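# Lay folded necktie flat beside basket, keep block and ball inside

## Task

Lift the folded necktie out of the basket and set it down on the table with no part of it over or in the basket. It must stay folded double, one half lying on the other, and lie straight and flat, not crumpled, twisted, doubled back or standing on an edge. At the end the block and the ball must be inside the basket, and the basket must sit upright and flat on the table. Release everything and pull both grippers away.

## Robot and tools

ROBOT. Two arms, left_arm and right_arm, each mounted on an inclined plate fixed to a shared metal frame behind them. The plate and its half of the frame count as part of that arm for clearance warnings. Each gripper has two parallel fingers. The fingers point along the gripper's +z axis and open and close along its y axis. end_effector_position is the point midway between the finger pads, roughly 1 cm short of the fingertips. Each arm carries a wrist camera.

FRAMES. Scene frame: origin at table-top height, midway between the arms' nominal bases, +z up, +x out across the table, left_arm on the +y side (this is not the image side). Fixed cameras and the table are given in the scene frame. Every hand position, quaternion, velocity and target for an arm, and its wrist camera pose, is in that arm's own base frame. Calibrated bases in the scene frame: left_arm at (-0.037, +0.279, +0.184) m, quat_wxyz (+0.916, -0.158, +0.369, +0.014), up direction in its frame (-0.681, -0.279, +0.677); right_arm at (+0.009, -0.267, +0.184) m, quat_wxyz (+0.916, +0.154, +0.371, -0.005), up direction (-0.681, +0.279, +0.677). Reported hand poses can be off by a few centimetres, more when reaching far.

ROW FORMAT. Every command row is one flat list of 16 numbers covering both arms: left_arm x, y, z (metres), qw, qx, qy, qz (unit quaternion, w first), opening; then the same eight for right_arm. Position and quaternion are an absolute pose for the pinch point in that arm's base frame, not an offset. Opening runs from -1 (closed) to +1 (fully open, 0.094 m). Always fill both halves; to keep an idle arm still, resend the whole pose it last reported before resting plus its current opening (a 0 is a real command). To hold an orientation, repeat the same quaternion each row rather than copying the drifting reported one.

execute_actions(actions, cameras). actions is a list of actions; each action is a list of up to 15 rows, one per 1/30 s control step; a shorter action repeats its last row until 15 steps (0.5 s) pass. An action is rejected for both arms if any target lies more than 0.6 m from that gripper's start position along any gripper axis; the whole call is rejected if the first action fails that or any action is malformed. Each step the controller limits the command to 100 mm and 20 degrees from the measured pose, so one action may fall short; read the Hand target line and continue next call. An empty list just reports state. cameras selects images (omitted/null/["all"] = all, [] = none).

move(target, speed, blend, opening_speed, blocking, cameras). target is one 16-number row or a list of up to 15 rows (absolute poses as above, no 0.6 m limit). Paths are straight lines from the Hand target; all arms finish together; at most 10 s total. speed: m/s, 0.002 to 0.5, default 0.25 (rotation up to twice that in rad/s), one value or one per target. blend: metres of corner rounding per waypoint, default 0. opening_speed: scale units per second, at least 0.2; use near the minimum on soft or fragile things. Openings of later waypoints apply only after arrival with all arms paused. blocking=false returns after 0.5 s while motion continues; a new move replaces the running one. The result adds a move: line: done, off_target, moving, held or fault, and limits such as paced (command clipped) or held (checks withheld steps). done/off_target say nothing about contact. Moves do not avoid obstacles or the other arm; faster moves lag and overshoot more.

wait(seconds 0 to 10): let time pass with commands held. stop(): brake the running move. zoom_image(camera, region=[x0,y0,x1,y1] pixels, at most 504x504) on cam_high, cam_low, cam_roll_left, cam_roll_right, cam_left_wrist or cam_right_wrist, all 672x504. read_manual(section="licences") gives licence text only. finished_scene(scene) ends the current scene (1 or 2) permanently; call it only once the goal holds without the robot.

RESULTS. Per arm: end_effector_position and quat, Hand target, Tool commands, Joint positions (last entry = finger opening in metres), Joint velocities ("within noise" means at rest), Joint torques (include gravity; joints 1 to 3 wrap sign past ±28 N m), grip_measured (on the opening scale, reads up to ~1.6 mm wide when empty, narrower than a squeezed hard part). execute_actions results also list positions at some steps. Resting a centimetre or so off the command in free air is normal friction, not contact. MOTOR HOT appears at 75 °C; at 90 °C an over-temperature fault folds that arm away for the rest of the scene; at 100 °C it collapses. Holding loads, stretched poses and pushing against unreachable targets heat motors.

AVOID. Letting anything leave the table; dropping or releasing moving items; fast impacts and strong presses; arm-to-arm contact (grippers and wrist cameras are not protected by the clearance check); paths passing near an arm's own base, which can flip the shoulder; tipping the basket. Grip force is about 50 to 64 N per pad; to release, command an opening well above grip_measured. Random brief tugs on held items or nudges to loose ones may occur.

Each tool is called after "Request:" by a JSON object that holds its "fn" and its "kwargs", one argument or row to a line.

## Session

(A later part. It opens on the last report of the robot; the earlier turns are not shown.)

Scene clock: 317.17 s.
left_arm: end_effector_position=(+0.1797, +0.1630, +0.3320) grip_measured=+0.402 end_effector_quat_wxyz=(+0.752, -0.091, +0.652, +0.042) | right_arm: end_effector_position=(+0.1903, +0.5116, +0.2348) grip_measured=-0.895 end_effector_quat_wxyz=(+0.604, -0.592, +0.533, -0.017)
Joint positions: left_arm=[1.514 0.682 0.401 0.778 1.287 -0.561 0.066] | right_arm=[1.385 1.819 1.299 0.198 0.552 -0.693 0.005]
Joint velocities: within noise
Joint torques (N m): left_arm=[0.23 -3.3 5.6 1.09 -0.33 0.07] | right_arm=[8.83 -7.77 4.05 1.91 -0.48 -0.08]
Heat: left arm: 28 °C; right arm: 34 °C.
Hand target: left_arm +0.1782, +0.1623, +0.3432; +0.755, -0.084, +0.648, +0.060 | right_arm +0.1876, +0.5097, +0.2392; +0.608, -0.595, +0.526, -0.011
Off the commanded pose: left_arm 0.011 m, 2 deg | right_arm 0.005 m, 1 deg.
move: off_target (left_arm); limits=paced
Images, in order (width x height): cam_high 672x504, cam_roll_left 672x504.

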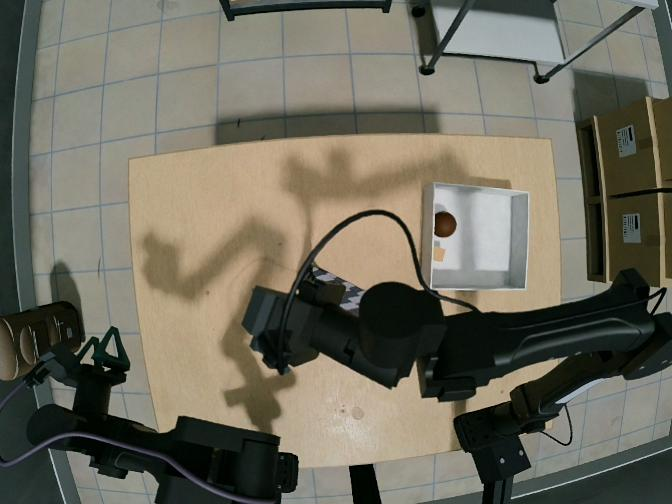

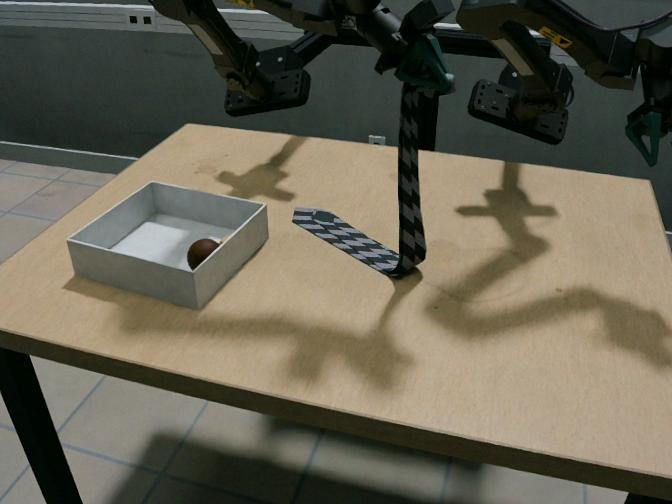

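Request:
{"fn": "move", "kwargs": {
  "target": [
    [0.1783,0.1626,0.3433,0.7547,-0.0839,0.6478,0.0606,0.4,0.3194,0.5424,0.1514,0.6077,-0.5955,0.5257,-0.0109,-1],
    [0.1783,0.1626,0.3433,0.7547,-0.0839,0.6478,0.0606,0.4,0.4596,0.5234,0.0345,0.5340,-0.5891,0.6006,-0.0886,-1]
  ],
  "speed": 0.1,
  "blend": 0.03
}}

Scene clock: 325.97 s.
left_arm: end_effector_position=(+0.1797, +0.1633, +0.3316) grip_measured=+0.402 end_effector_quat_wxyz=(+0.751, -0.091, +0.652, +0.042) | right_arm: end_effector_position=(+0.4603, +0.5219, +0.0496) grip_measured=-0.895 end_effector_quat_wxyz=(+0.547, -0.576, +0.601, -0.087)
Joint positions: left_arm=[1.514 0.682 0.401 0.774 1.286 -0.559 0.066] | right_arm=[0.919 2.597 1.912 0.269 0.288 -0.797 0.005]
Joint velocities: within noise
Joint torques (N m): left_arm=[0.21 -3.4 5.63 1.1 -0.32 0.09] | right_arm=[13.15 -9.32 5.89 1.41 -0.38 -0.08]
Heat: left arm: 28 °C; right arm: 34 °C.
Hand target: left_arm +0.1782, +0.1623, +0.3431; +0.755, -0.084, +0.648, +0.061 | right_arm +0.4591, +0.5228, +0.0347; +0.534, -0.589, +0.600, -0.088
Off the commanded pose: left_arm 0.012 m, 2 deg | right_arm 0.015 m, 2 deg.
move: off_target (left_arm, right_arm)
camera_calibration:
cam_left_wrist: T_world_to_cam=[[0.193555, -0.977221, 0.0870353, 0.0960755], [-0.297782, -0.143044, -0.943856, 0.426021], [0.934806, 0.15677, -0.318686, -0.00106489], [0, 0, 0, 1]] pos_world=[0.109261, 0.154994, 0.393401]
cam_right_wrist: T_world_to_cam=[[0.606092, -0.347133, 0.715647, -0.128869], [-0.0609182, -0.917355, -0.393381, 0.570143], [0.793058, 0.194829, -0.577148, -0.351174], [0, 0, 0, 1]] pos_world=[0.39134, 0.546708, 0.113829]

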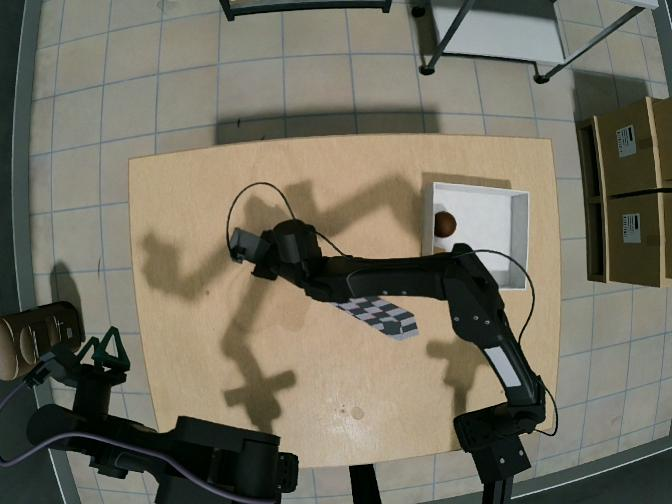

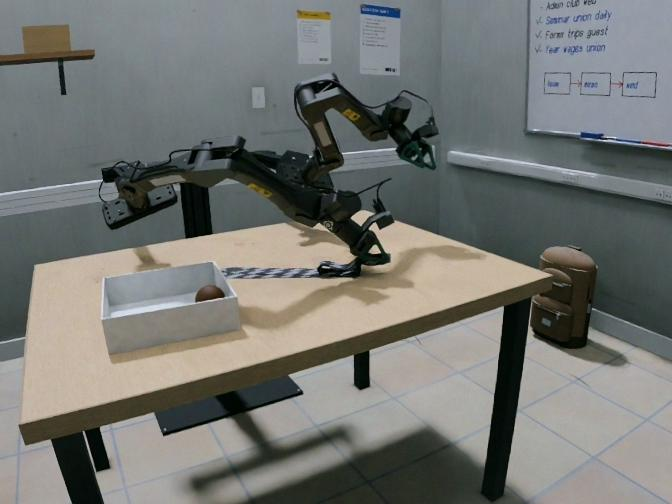

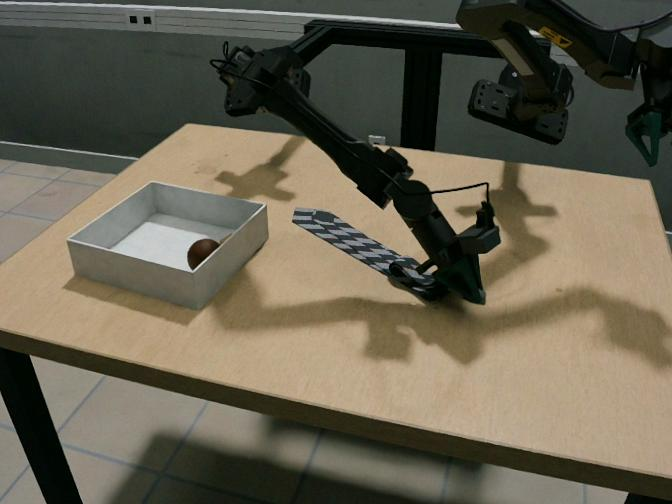

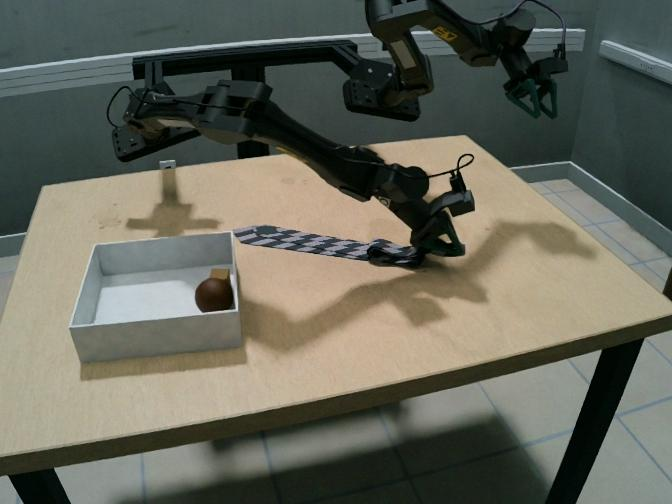

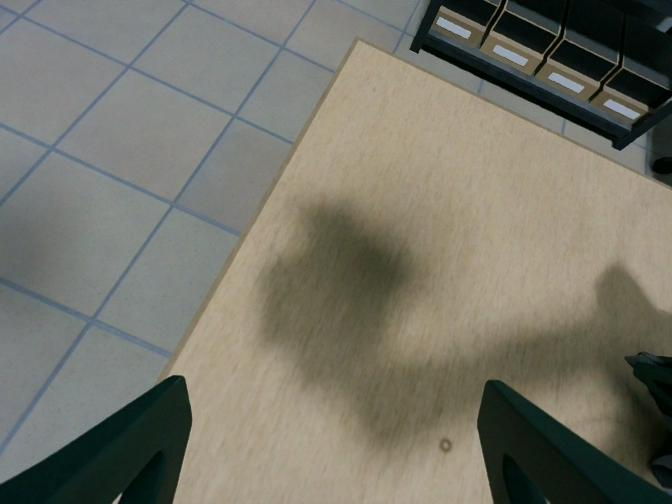

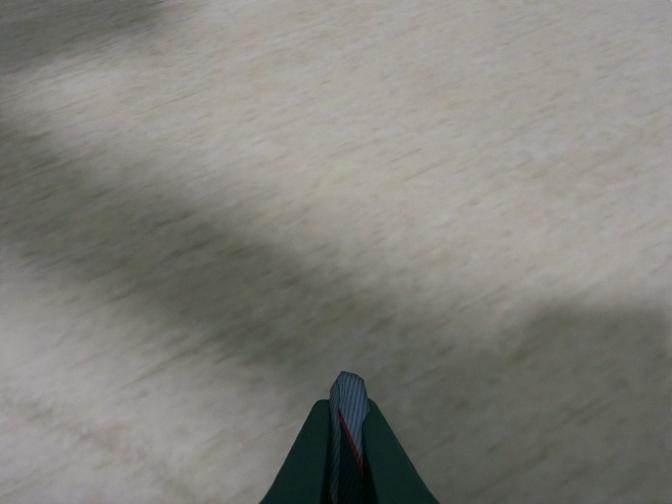

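Request:
{"fn": "move", "kwargs": {
  "target": [
    [0.1783,0.1626,0.3433,0.7547,-0.0839,0.6478,0.0606,0.4,0.480,0.515,0.0142,0.5340,-0.5891,0.6006,-0.0886,-1],
    [0.1783,0.1626,0.3433,0.7547,-0.0839,0.6478,0.0606,0.4,0.480,0.515,0.0142,0.5340,-0.5891,0.6006,-0.0886,0.1]
  ],
  "speed": 0.06,
  "opening_speed": 1,
  "cameras": ["cam_low","cam_roll_left","cam_right_wrist"]
}}

Request:
{"fn": "zoom_image", "kwargs": {
  "camera": "cam_roll_left",
  "region": [270, 170, 530, 350]
}}

Scene clock: 332.23 s.
left_arm: end_effector_position=(+0.1796, +0.1634, +0.3315) grip_measured=+0.402 end_effector_quat_wxyz=(+0.751, -0.092, +0.652, +0.042) | right_arm: end_effector_position=(+0.4779, +0.5146, +0.0283) grip_measured=+0.099 end_effector_quat_wxyz=(+0.541, -0.580, +0.602, -0.089)
Joint positions: left_arm=[1.514 0.682 0.401 0.773 1.286 -0.559 0.066] | right_arm=[0.885 2.66 1.957 0.279 0.257 -0.815 0.052]
Joint velocities: within noise
Joint torques (N m): left_arm=[0.21 -3.38 5.63 1.1 -0.32 0.08] | right_arm=[12.83 -9.16 5.85 1.6 -0.4 -0.07]
Heat: left arm: 28 °C; right arm: 33 °C.
Hand target: left_arm +0.1782, +0.1624, +0.3431; +0.755, -0.084, +0.648, +0.060 | right_arm +0.4794, +0.5144, +0.0144; +0.534, -0.589, +0.600, -0.088
Off the commanded pose: left_arm 0.012 m, 2 deg | right_arm 0.014 m, 1 deg.
move: off_target (left_arm, right_arm); target 2's new opening was sent with right_arm's hand 0.020 m and 2 deg from that target
camera_calibration:
cam_right_wrist: T_world_to_cam=[[0.610903, -0.336852, 0.716469, -0.134383], [-0.0615291, -0.922433, -0.381224, 0.558666], [0.789311, 0.188807, -0.584244, -0.370904], [0, 0, 0, 1]] pos_world=[0.409227, 0.540094, 0.0925598]
Images, in order (width x height): cam_low 672x504, cam_roll_left 672x504, cam_right_wrist 672x504.

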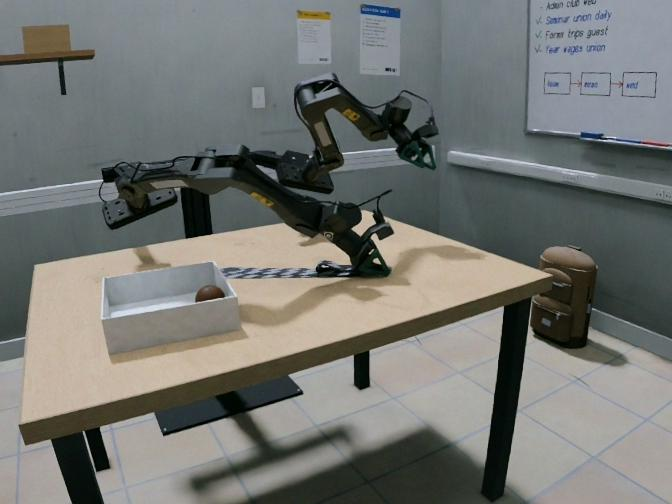

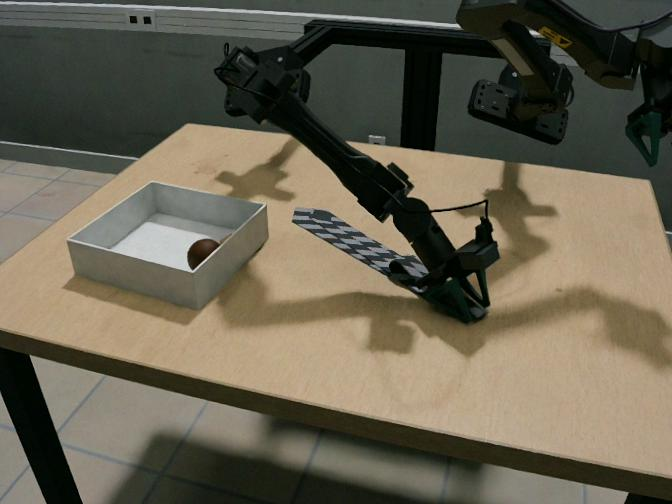

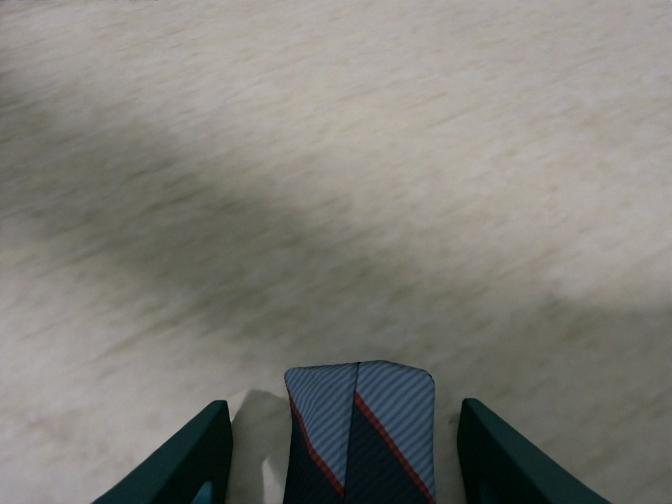

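Scaled by 1.938 from the camera's 672x504 image, which has a finer 960x720 frame.

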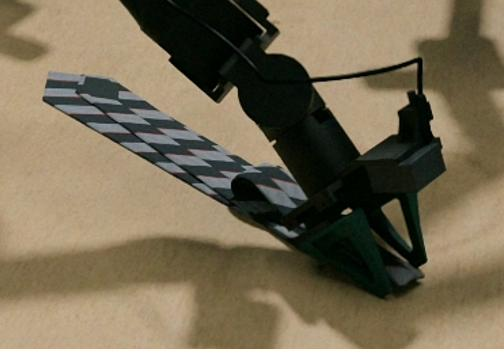

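Request:
{"fn": "move", "kwargs": {
  "target": [
    [0.1783,0.1626,0.3433,0.7547,-0.0839,0.6478,0.0606,0.4,0.398,0.548,0.0955,0.5340,-0.5891,0.6006,-0.0886,0.1],
    [0.1783,0.1626,0.3433,0.7547,-0.0839,0.6478,0.0606,0.4,0.1909,0.2811,0.2478,0.5340,-0.5891,0.6006,-0.0886,0.1]
  ],
  "speed": [0.1,0.25],
  "blend": 0.03
}}

Request:
{"fn": "zoom_image", "kwargs": {
  "camera": "cam_high",
  "region": [220, 200, 460, 360]
}}

Request:
{"fn": "zoom_image", "kwargs": {
  "camera": "cam_roll_left",
  "region": [270, 170, 530, 350]
}}

Scene clock: 340.73 s.
left_arm: end_effector_position=(+0.1796, +0.1634, +0.3315) grip_measured=+0.402 end_effector_quat_wxyz=(+0.751, -0.092, +0.652, +0.042) | right_arm: end_effector_position=(+0.1965, +0.2804, +0.2579) grip_measured=+0.099 end_effector_quat_wxyz=(+0.546, -0.578, +0.600, -0.090)
Joint positions: left_arm=[1.514 0.682 0.401 0.773 1.286 -0.559 0.066] | right_arm=[1.249 1.026 0.848 -0.308 0.588 -0.645 0.052]
Joint velocities: within noise
Joint torques (N m): left_arm=[0.21 -3.41 5.63 1.11 -0.32 0.09] | right_arm=[4.33 -1.42 4.25 1.48 -0.29 0.16]
Heat: left arm: 28 °C; right arm: 33 °C.
Hand target: left_arm +0.1782, +0.1623, +0.3431; +0.755, -0.084, +0.648, +0.060 | right_arm +0.1911, +0.2811, +0.2480; +0.534, -0.589, +0.600, -0.089
Off the commanded pose: left_arm 0.012 m, 2 deg | right_arm 0.012 m, 2 deg.
move: off_target (left_arm, right_arm)
camera_calibration:
cam_left_wrist: T_world_to_cam=[[0.193872, -0.977089, 0.0878161, 0.0958445], [-0.297605, -0.143873, -0.943786, 0.426065], [0.934797, 0.156839, -0.318679, -0.00109603], [0, 0, 0, 1]] pos_world=[0.109242, 0.15512, 0.393348]
cam_right_wrist: T_world_to_cam=[[0.603922, -0.34211, 0.719888, -0.203978], [-0.0596869, -0.920074, -0.387171, 0.413367], [0.794805, 0.190853, -0.576073, 0.0257747], [0, 0, 0, 1]] pos_world=[0.127374, 0.305626, 0.321733]

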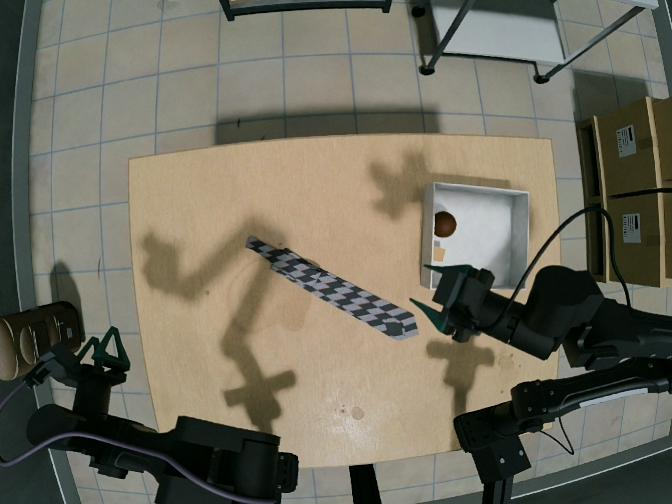

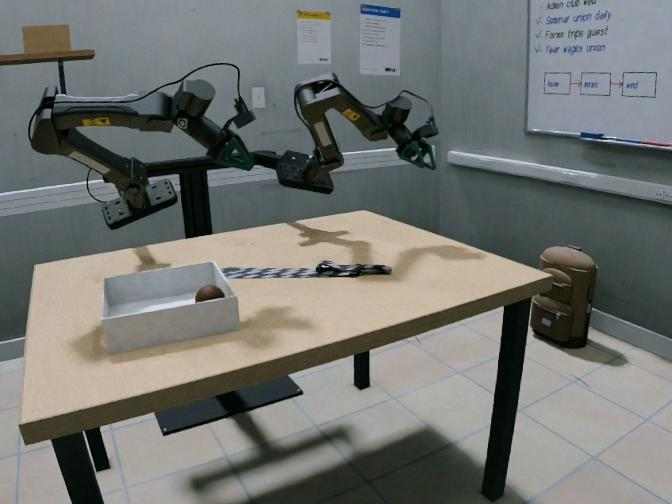

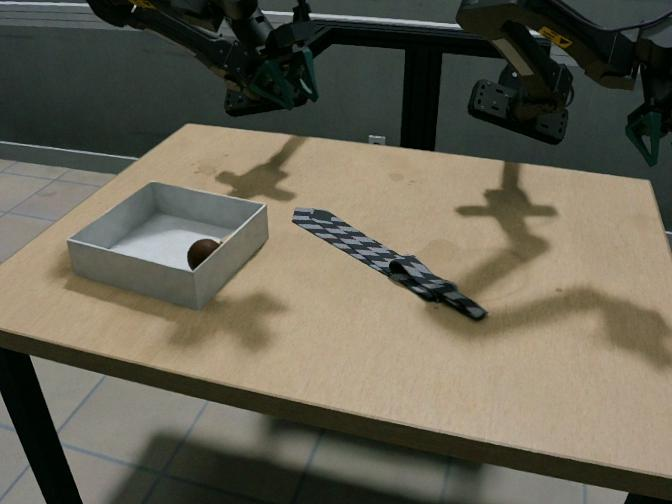

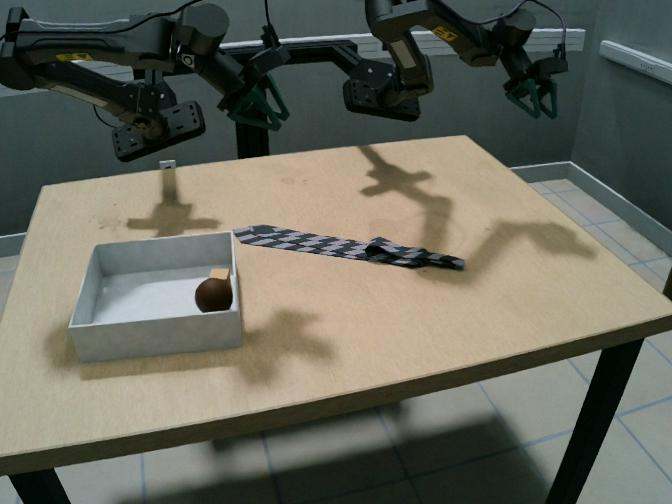

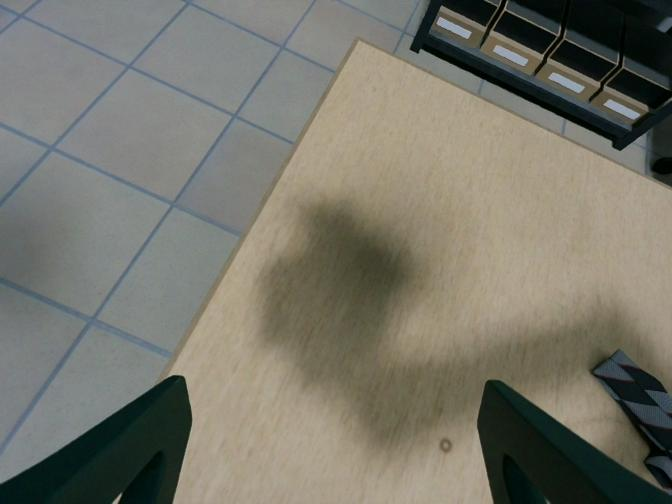

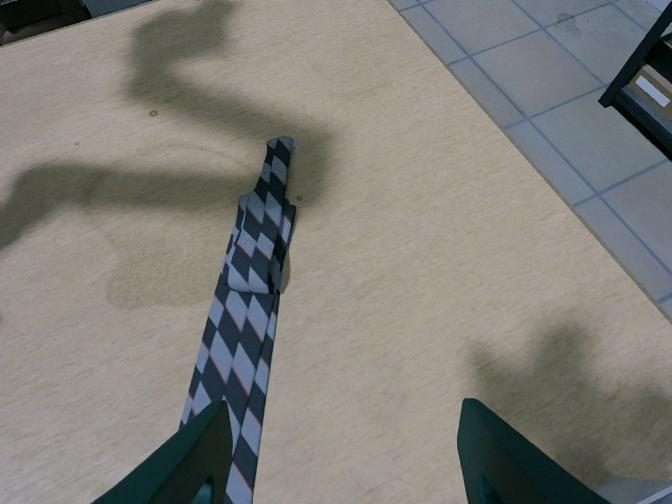

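Scaled by 2.100 from the camera's 672x504 image, which has a finer 960x720 frame.

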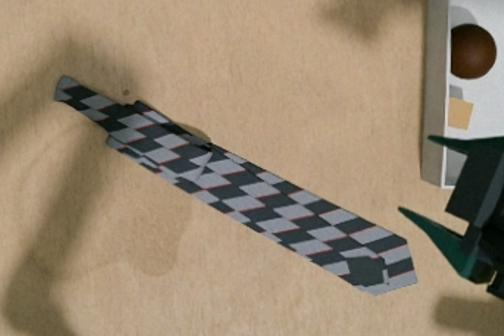

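Scaled by 1.938 from the camera's 672x504 image, which has a finer 960x720 frame.

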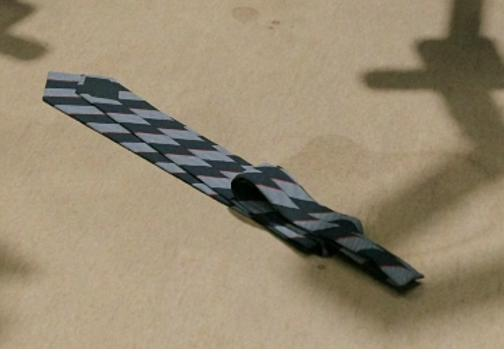

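Request:
{"fn": "move", "kwargs": {
  "target": [
    [0.3817,-0.1073,0.2593,0.5935,-0.4353,0.6735,0.0708,0.1,0.1606,0.1357,0.2771,0.5340,-0.5891,0.6006,-0.0886,0.1]
  ],
  "speed": 0.25,
  "cameras": ["cam_high","cam_left_wrist","cam_low"]
}}

Scene clock: 353.10 s.
left_arm: end_effector_position=(+0.3797, -0.1049, +0.2576) grip_measured=+0.102 end_effector_quat_wxyz=(+0.592, -0.435, +0.675, +0.067) | right_arm: end_effector_position=(+0.1644, +0.1370, +0.2723) grip_measured=+0.099 end_effector_quat_wxyz=(-0.532, +0.584, -0.607, +0.093)
Joint positions: left_arm=[-0.713 1.647 1.363 -0.773 -1.23 -1.491 0.052] | right_arm=[0.979 0.462 0.818 -0.816 0.35 -0.772 0.052]
Joint velocities: within noise
Joint torques (N m): left_arm=[-5.07 -7.88 4.72 0.22 -0.44 -0.08] | right_arm=[-1.52 -0.43 6.67 1.45 -0.45 -0.07]
Heat: left arm: 28 °C; right arm: 32 °C.
Hand target: left_arm +0.3817, -0.1072, +0.2592; +0.594, -0.435, +0.673, +0.070 | right_arm +0.1607, +0.1357, +0.2771; -0.534, +0.589, -0.600, +0.089
Off the commanded pose: left_arm 0.004 m, 1 deg | right_arm 0.006 m, 1 deg.
move: done; limits=paced
camera_calibration:
cam_left_wrist: T_world_to_cam=[[0.675661, -0.603388, 0.423563, -0.428817], [-0.251556, -0.728764, -0.636885, 0.219355], [0.692966, 0.323769, -0.644183, 0.0236289], [0, 0, 0, 1]] pos_world=[0.328541, -0.106536, 0.336556]
Images, in order (width x height): cam_high 672x504, cam_low 672x504, cam_left_wrist 672x504.

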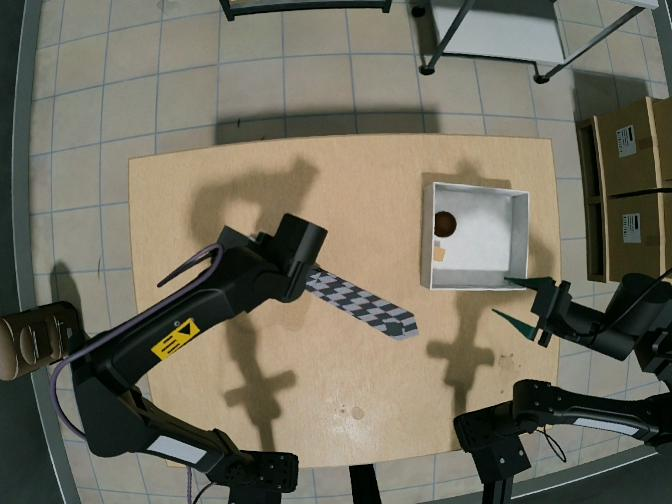

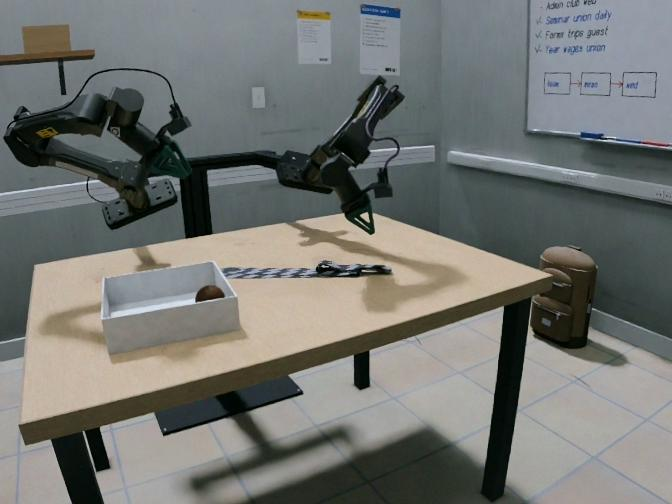

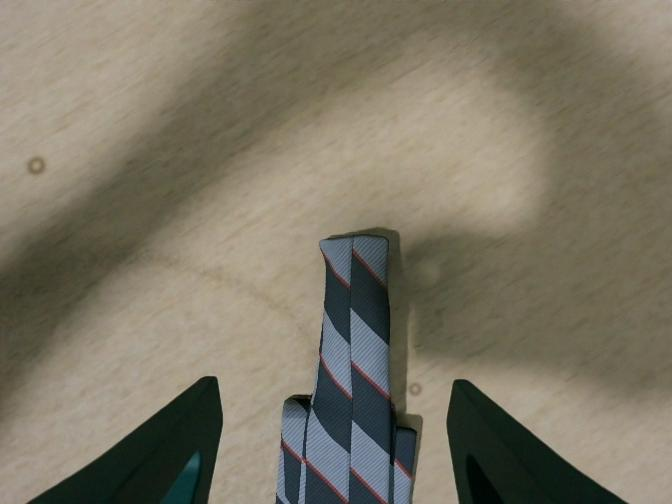

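Request:
{"fn": "move", "kwargs": {
  "target": [
    [0.4679,-0.0604,0.2102,0.5935,-0.4353,0.6735,0.0708,0.1,0.1606,0.1357,0.2771,0.5340,-0.5891,0.6006,-0.0886,0.1]
  ],
  "speed": 0.1,
  "cameras": ["cam_roll_left","cam_left_wrist"]
}}

Scene clock: 360.37 s.
left_arm: end_effector_position=(+0.4683, -0.0603, +0.2209) grip_measured=+0.102 end_effector_quat_wxyz=(+0.597, -0.441, +0.667, +0.060) | right_arm: end_effector_position=(+0.1643, +0.1370, +0.2722) grip_measured=+0.099 end_effector_quat_wxyz=(-0.532, +0.584, -0.606, +0.093)
Joint positions: left_arm=[-0.468 1.78 1.278 -0.12 -1.069 -1.046 0.052] | right_arm=[0.979 0.462 0.818 -0.817 0.349 -0.772 0.052]
Joint velocities: within noise
Joint torques (N m): left_arm=[-4.86 -10.04 1.74 0.86 -0.35 0.06] | right_arm=[-1.51 -0.4 6.53 1.44 -0.44 -0.08]
Heat: left arm: 28 °C; right arm: 32 °C.
Hand target: left_arm +0.4678, -0.0603, +0.2102; +0.593, -0.435, +0.673, +0.071 | right_arm +0.1606, +0.1357, +0.2771; -0.534, +0.589, -0.600, +0.089
Off the commanded pose: left_arm 0.011 m, 2 deg | right_arm 0.006 m, 1 deg.
move: off_target (left_arm)
camera_calibration:
cam_left_wrist: T_world_to_cam=[[0.668366, -0.594572, 0.446958, -0.447461], [-0.231995, -0.737539, -0.634204, 0.240452], [0.706729, 0.320189, -0.630883, -0.085488], [0, 0, 0, 1]] pos_world=[0.415268, -0.0613328, 0.298558]
Images, in order (width x height): cam_roll_left 672x504, cam_left_wrist 672x504.

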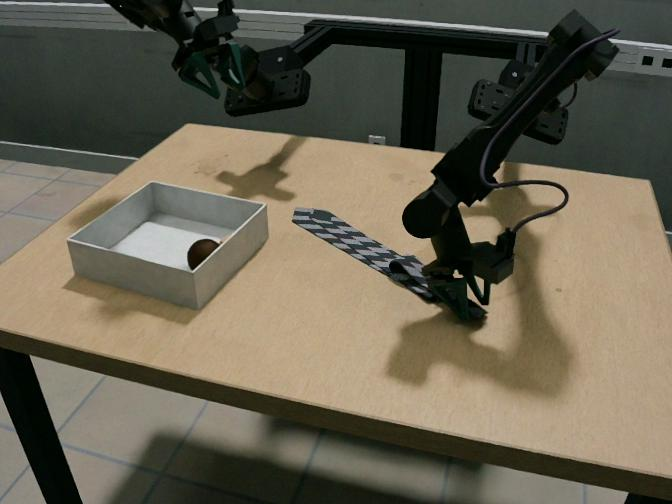

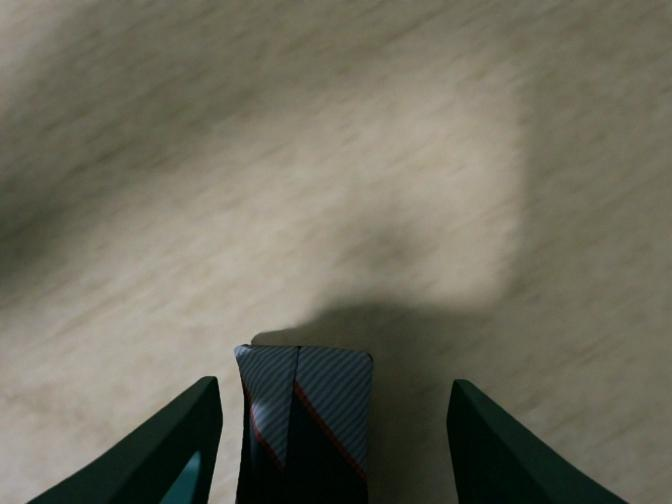

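Request:
{"fn": "move", "kwargs": {
  "target": [
    [0.474,-0.0499,0.1942,0.5935,-0.4353,0.6735,0.0708,0.1,0.1606,0.1357,0.2771,0.5340,-0.5891,0.6006,-0.0886,0.1],
    [0.474,-0.0499,0.1942,0.5935,-0.4353,0.6735,0.0708,-1,0.1606,0.1357,0.2771,0.5340,-0.5891,0.6006,-0.0886,0.1]
  ],
  "speed": 0.05,
  "opening_speed": 0.8,
  "cameras": ["cam_roll_left","cam_left_wrist"]
}}

Scene clock: 366.57 s.
left_arm: end_effector_position=(+0.4732, -0.0525, +0.2130) grip_measured=-0.895 end_effector_quat_wxyz=(+0.604, -0.443, +0.660, +0.053) | right_arm: end_effector_position=(+0.1643, +0.1371, +0.2722) grip_measured=+0.099 end_effector_quat_wxyz=(-0.532, +0.584, -0.606, +0.093)
Joint positions: left_arm=[-0.444 1.787 1.229 -0.007 -1.054 -1.006 0.005] | right_arm=[0.979 0.462 0.818 -0.817 0.349 -0.772 0.052]
Joint velocities: within noise
Joint torques (N m): left_arm=[-4.16 -9.01 1.5 0.8 -0.24 0.06] | right_arm=[-1.54 -0.44 6.61 1.44 -0.47 -0.08]
Heat: left arm: 28 °C; right arm: 32 °C.
Hand target: left_arm +0.4735, -0.0498, +0.1945; +0.593, -0.435, +0.673, +0.071 | right_arm +0.1606, +0.1358, +0.2771; -0.534, +0.589, -0.600, +0.089
Off the commanded pose: left_arm 0.019 m, 3 deg | right_arm 0.006 m, 1 deg.
move: off_target (left_arm); target 2's new opening was sent with left_arm's hand 0.019 m and 3 deg from that target
camera_calibration:
cam_left_wrist: T_world_to_cam=[[0.65782, -0.593189, 0.464112, -0.441176], [-0.217072, -0.739378, -0.637338, 0.235795], [0.721216, 0.318508, -0.615142, -0.106728], [0, 0, 0, 1]] pos_world=[0.418373, -0.0533653, 0.289384]
Images, in order (width x height): cam_roll_left 672x504, cam_left_wrist 672x504.

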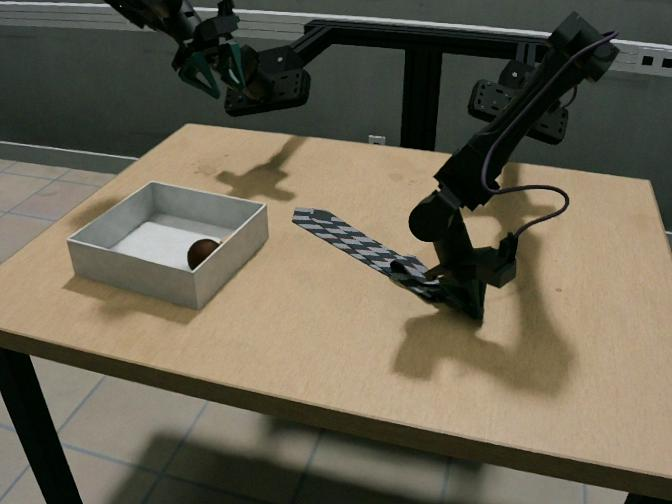

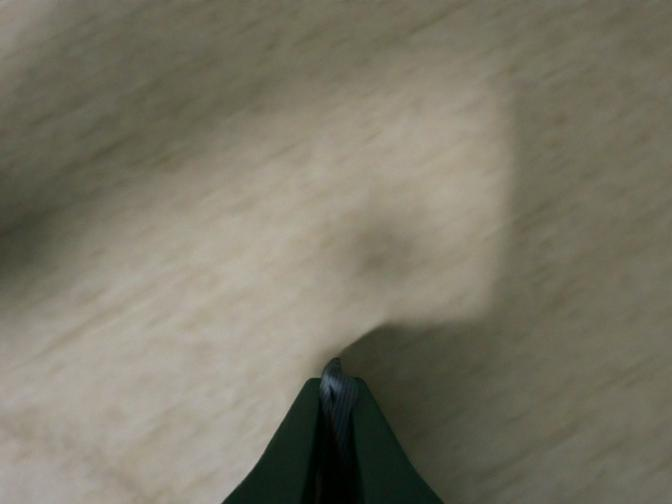

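Request:
{"fn": "move", "kwargs": {
  "target": [
    [0.4569,-0.0590,0.2293,0.5935,-0.4353,0.6735,0.0708,-1,0.1606,0.1357,0.2771,0.5340,-0.5891,0.6006,-0.0886,0.1],
    [0.4930,0.0299,0.3021,0.5935,-0.4353,0.6735,0.0708,-1,0.1606,0.1357,0.2771,0.5340,-0.5891,0.6006,-0.0886,0.1]
  ],
  "speed": 0.08,
  "blend": 0.01
}}

Request:
{"fn": "zoom_image", "kwargs": {
  "camera": "cam_roll_left",
  "region": [270, 170, 550, 370]
}}

Scene clock: 373.43 s.
left_arm: end_effector_position=(+0.4964, +0.0292, +0.2835) grip_measured=-0.899 end_effector_quat_wxyz=(+0.584, -0.434, +0.682, +0.077) | right_arm: end_effector_position=(+0.1643, +0.1371, +0.2721) grip_measured=+0.099 end_effector_quat_wxyz=(-0.531, +0.584, -0.606, +0.093)
Joint positions: left_arm=[-0.217 1.726 1.451 -0.211 -0.856 -0.814 0.005] | right_arm=[0.979 0.462 0.818 -0.817 0.349 -0.772 0.052]
Joint velocities: within noise
Joint torques (N m): left_arm=[-3.49 -15.64 5.09 0.73 -0.3 0.08] | right_arm=[-1.54 -0.43 6.57 1.43 -0.45 -0.08]
Heat: left arm: 29 °C; right arm: 32 °C.
Hand target: left_arm +0.4928, +0.0301, +0.3019; +0.594, -0.435, +0.673, +0.071 | right_arm +0.1606, +0.1357, +0.2771; -0.534, +0.589, -0.600, +0.089
Off the commanded pose: left_arm 0.019 m, 2 deg | right_arm 0.006 m, 1 deg.
move: off_target (left_arm)
camera_calibration:
cam_left_wrist: T_world_to_cam=[[0.689894, -0.602784, 0.400871, -0.438443], [-0.264357, -0.725294, -0.63566, 0.368815], [0.673915, 0.332565, -0.659726, -0.070386], [0, 0, 0, 1]] pos_world=[0.447412, 0.0266208, 0.363765]
cam_right_wrist: T_world_to_cam=[[0.617377, -0.326936, 0.715513, -0.246886], [-0.0729657, -0.929427, -0.36172, 0.281613], [0.783276, 0.17111, -0.597662, 0.0974441], [0, 0, 0, 1]] pos_world=[0.0966443, 0.164349, 0.336754]

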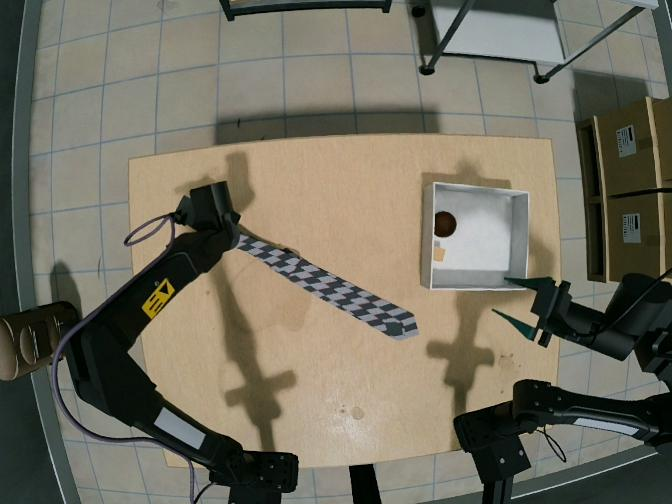

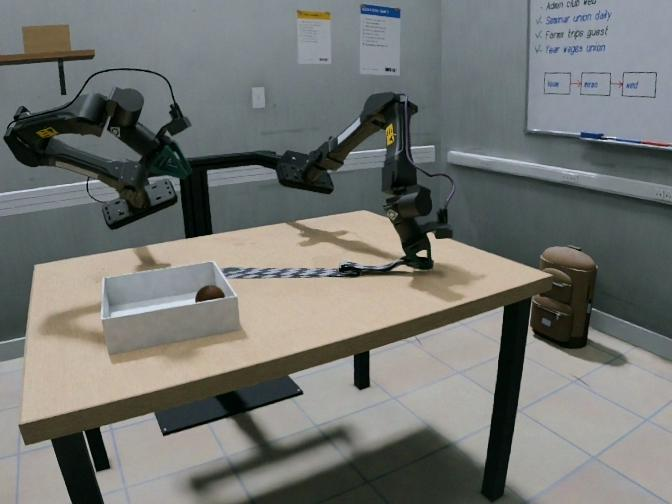

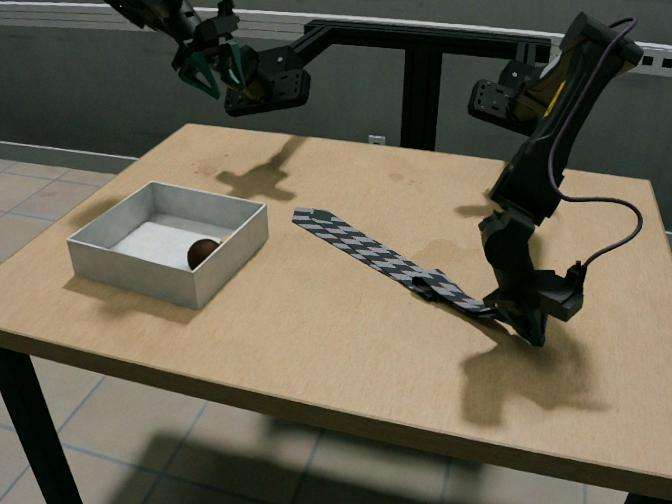

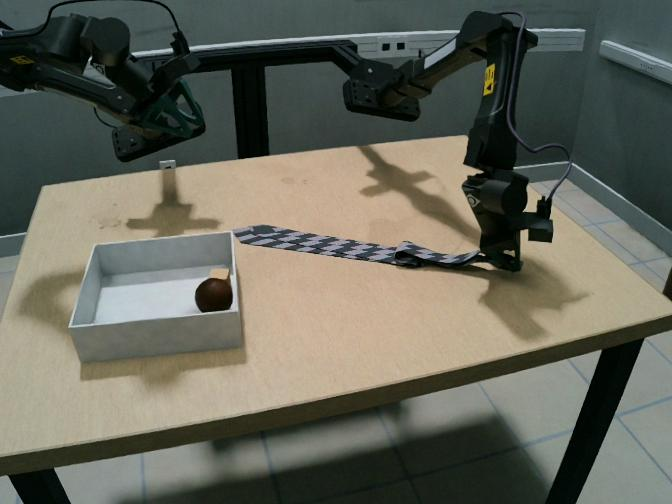

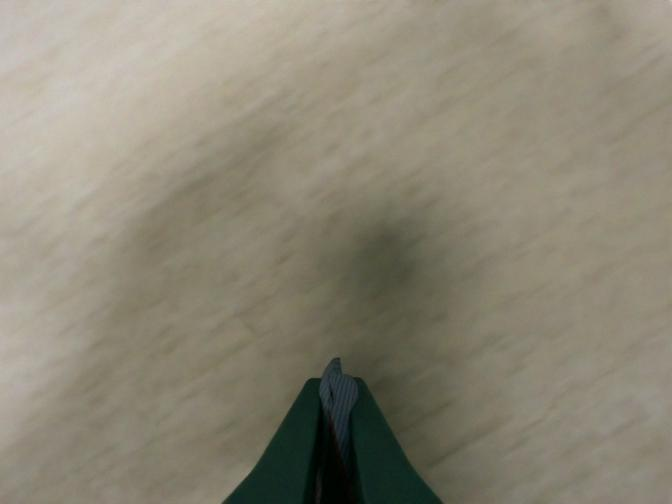

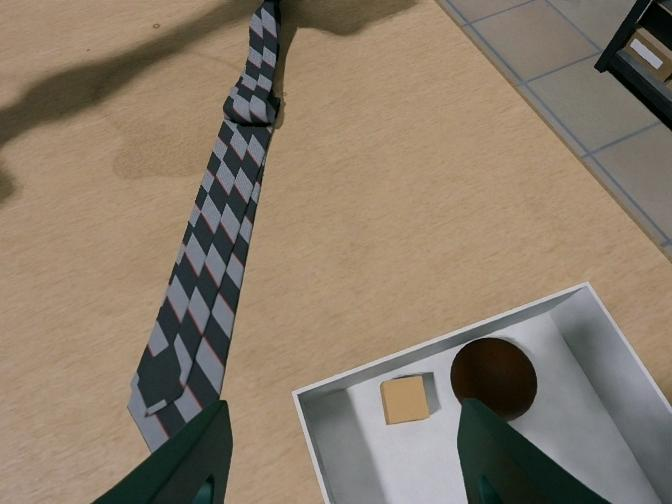

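Scaled by 1.800 from the camera's 672x504 image, which has a finer 960x720 frame.

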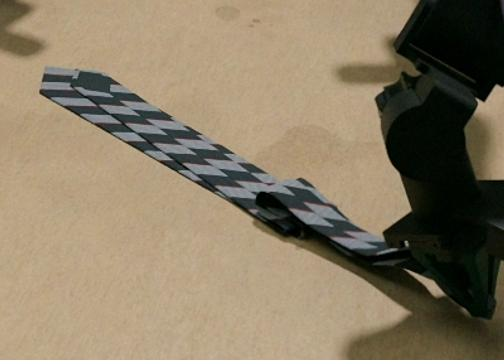

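Request:
{"fn": "move", "kwargs": {
  "target": [
    [0.5160,0.1016,0.3622,0.6764,-0.4223,0.5903,0.1271,-1,0.1606,0.1357,0.2771,0.5340,-0.5891,0.6006,-0.0886,0.1]
  ],
  "speed": 0.08
}}

Request:
{"fn": "zoom_image", "kwargs": {
  "camera": "cam_high",
  "region": [180, 180, 460, 370]
}}

Scene clock: 412.60 s.
left_arm: end_effector_position=(+0.5116, +0.0992, +0.3604) grip_measured=-0.899 end_effector_quat_wxyz=(+0.674, -0.419, +0.596, +0.121) | right_arm: end_effector_position=(+0.1643, +0.1371, +0.2721) grip_measured=+0.099 end_effector_quat_wxyz=(-0.531, +0.584, -0.606, +0.093)
Joint positions: left_arm=[-0.073 1.742 1.5 0.148 -0.861 -0.507 0.005] | right_arm=[0.979 0.462 0.818 -0.817 0.349 -0.772 0.052]
Joint velocities: within noise
Joint torques (N m): left_arm=[-2.55 -12.68 5.74 1.46 -0.41 0.08] | right_arm=[-1.46 -0.43 6.63 1.45 -0.46 -0.09]
Heat: left arm: 36 °C; right arm: 32 °C.
Hand target: left_arm +0.5158, +0.1015, +0.3619; +0.676, -0.422, +0.590, +0.127 | right_arm +0.1606, +0.1357, +0.2771; -0.534, +0.589, -0.600, +0.089
Off the commanded pose: left_arm 0.005 m, 1 deg | right_arm 0.006 m, 1 deg.
move: done
camera_calibration:
cam_left_wrist: T_world_to_cam=[[0.669907, -0.610407, 0.422645, -0.434375], [-0.0725421, -0.620351, -0.780962, 0.416263], [0.738893, 0.492512, -0.459858, -0.17433], [0, 0, 0, 1]] pos_world=[0.449999, 0.0789434, 0.428505]
cam_right_wrist: T_world_to_cam=[[0.617377, -0.326936, 0.715513, -0.246886], [-0.0729657, -0.929427, -0.36172, 0.281613], [0.783276, 0.17111, -0.597662, 0.0974441], [0, 0, 0, 1]] pos_world=[0.0966443, 0.164349, 0.336754]

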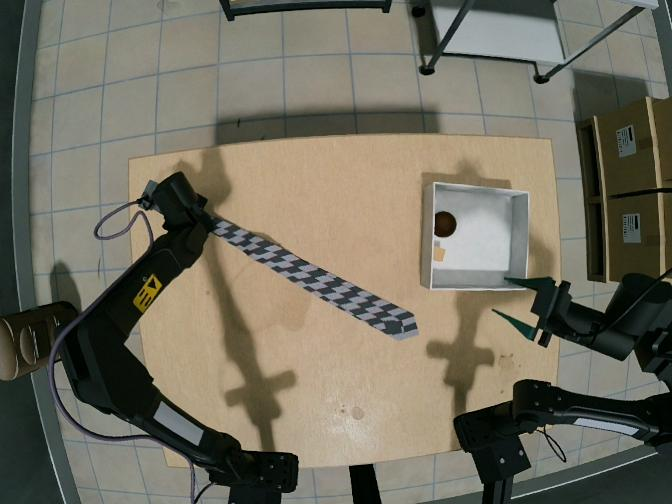

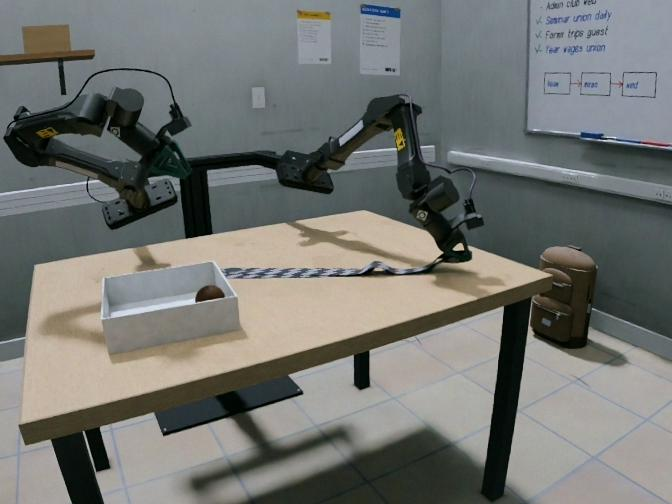

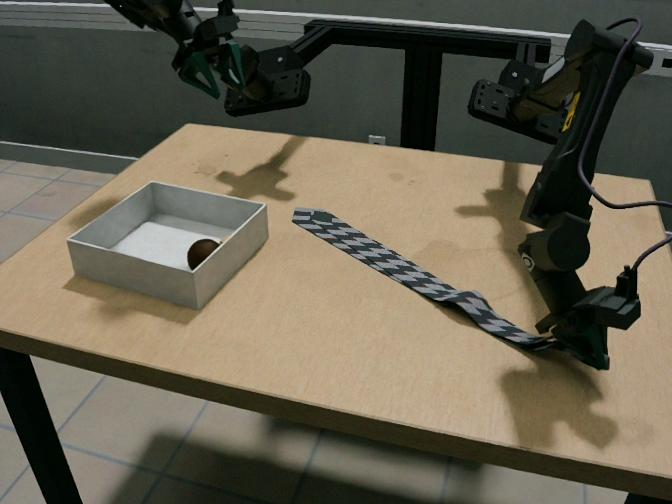

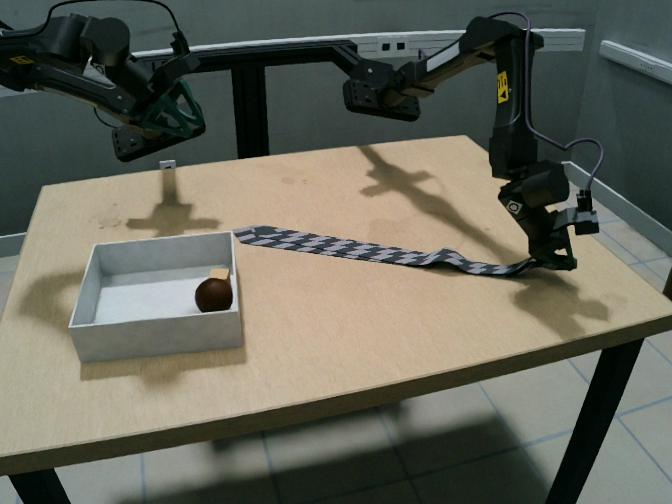

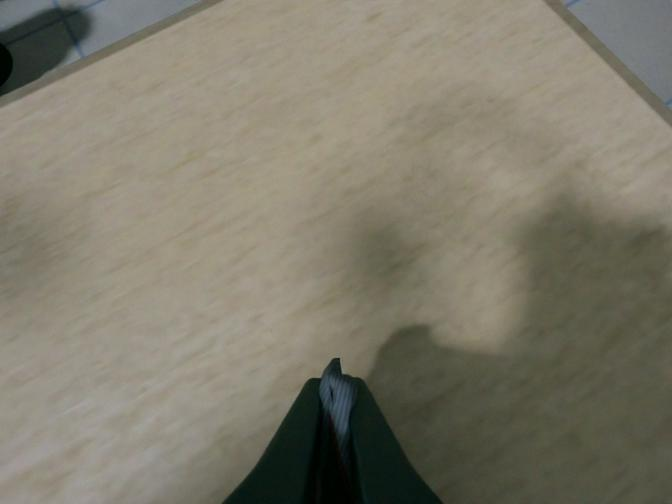

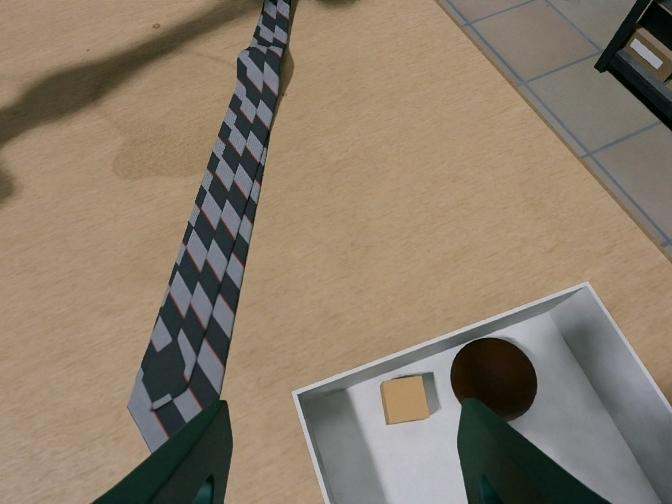

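Scaled by 1.800 from the camera's 672x504 image, which has a finer 960x720 frame.

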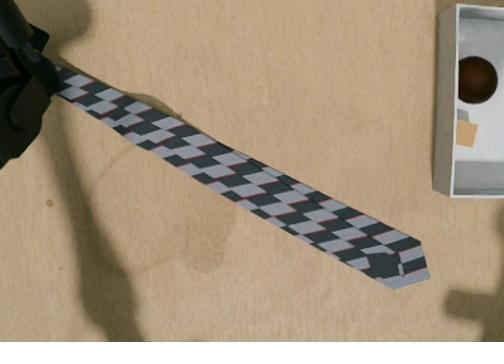

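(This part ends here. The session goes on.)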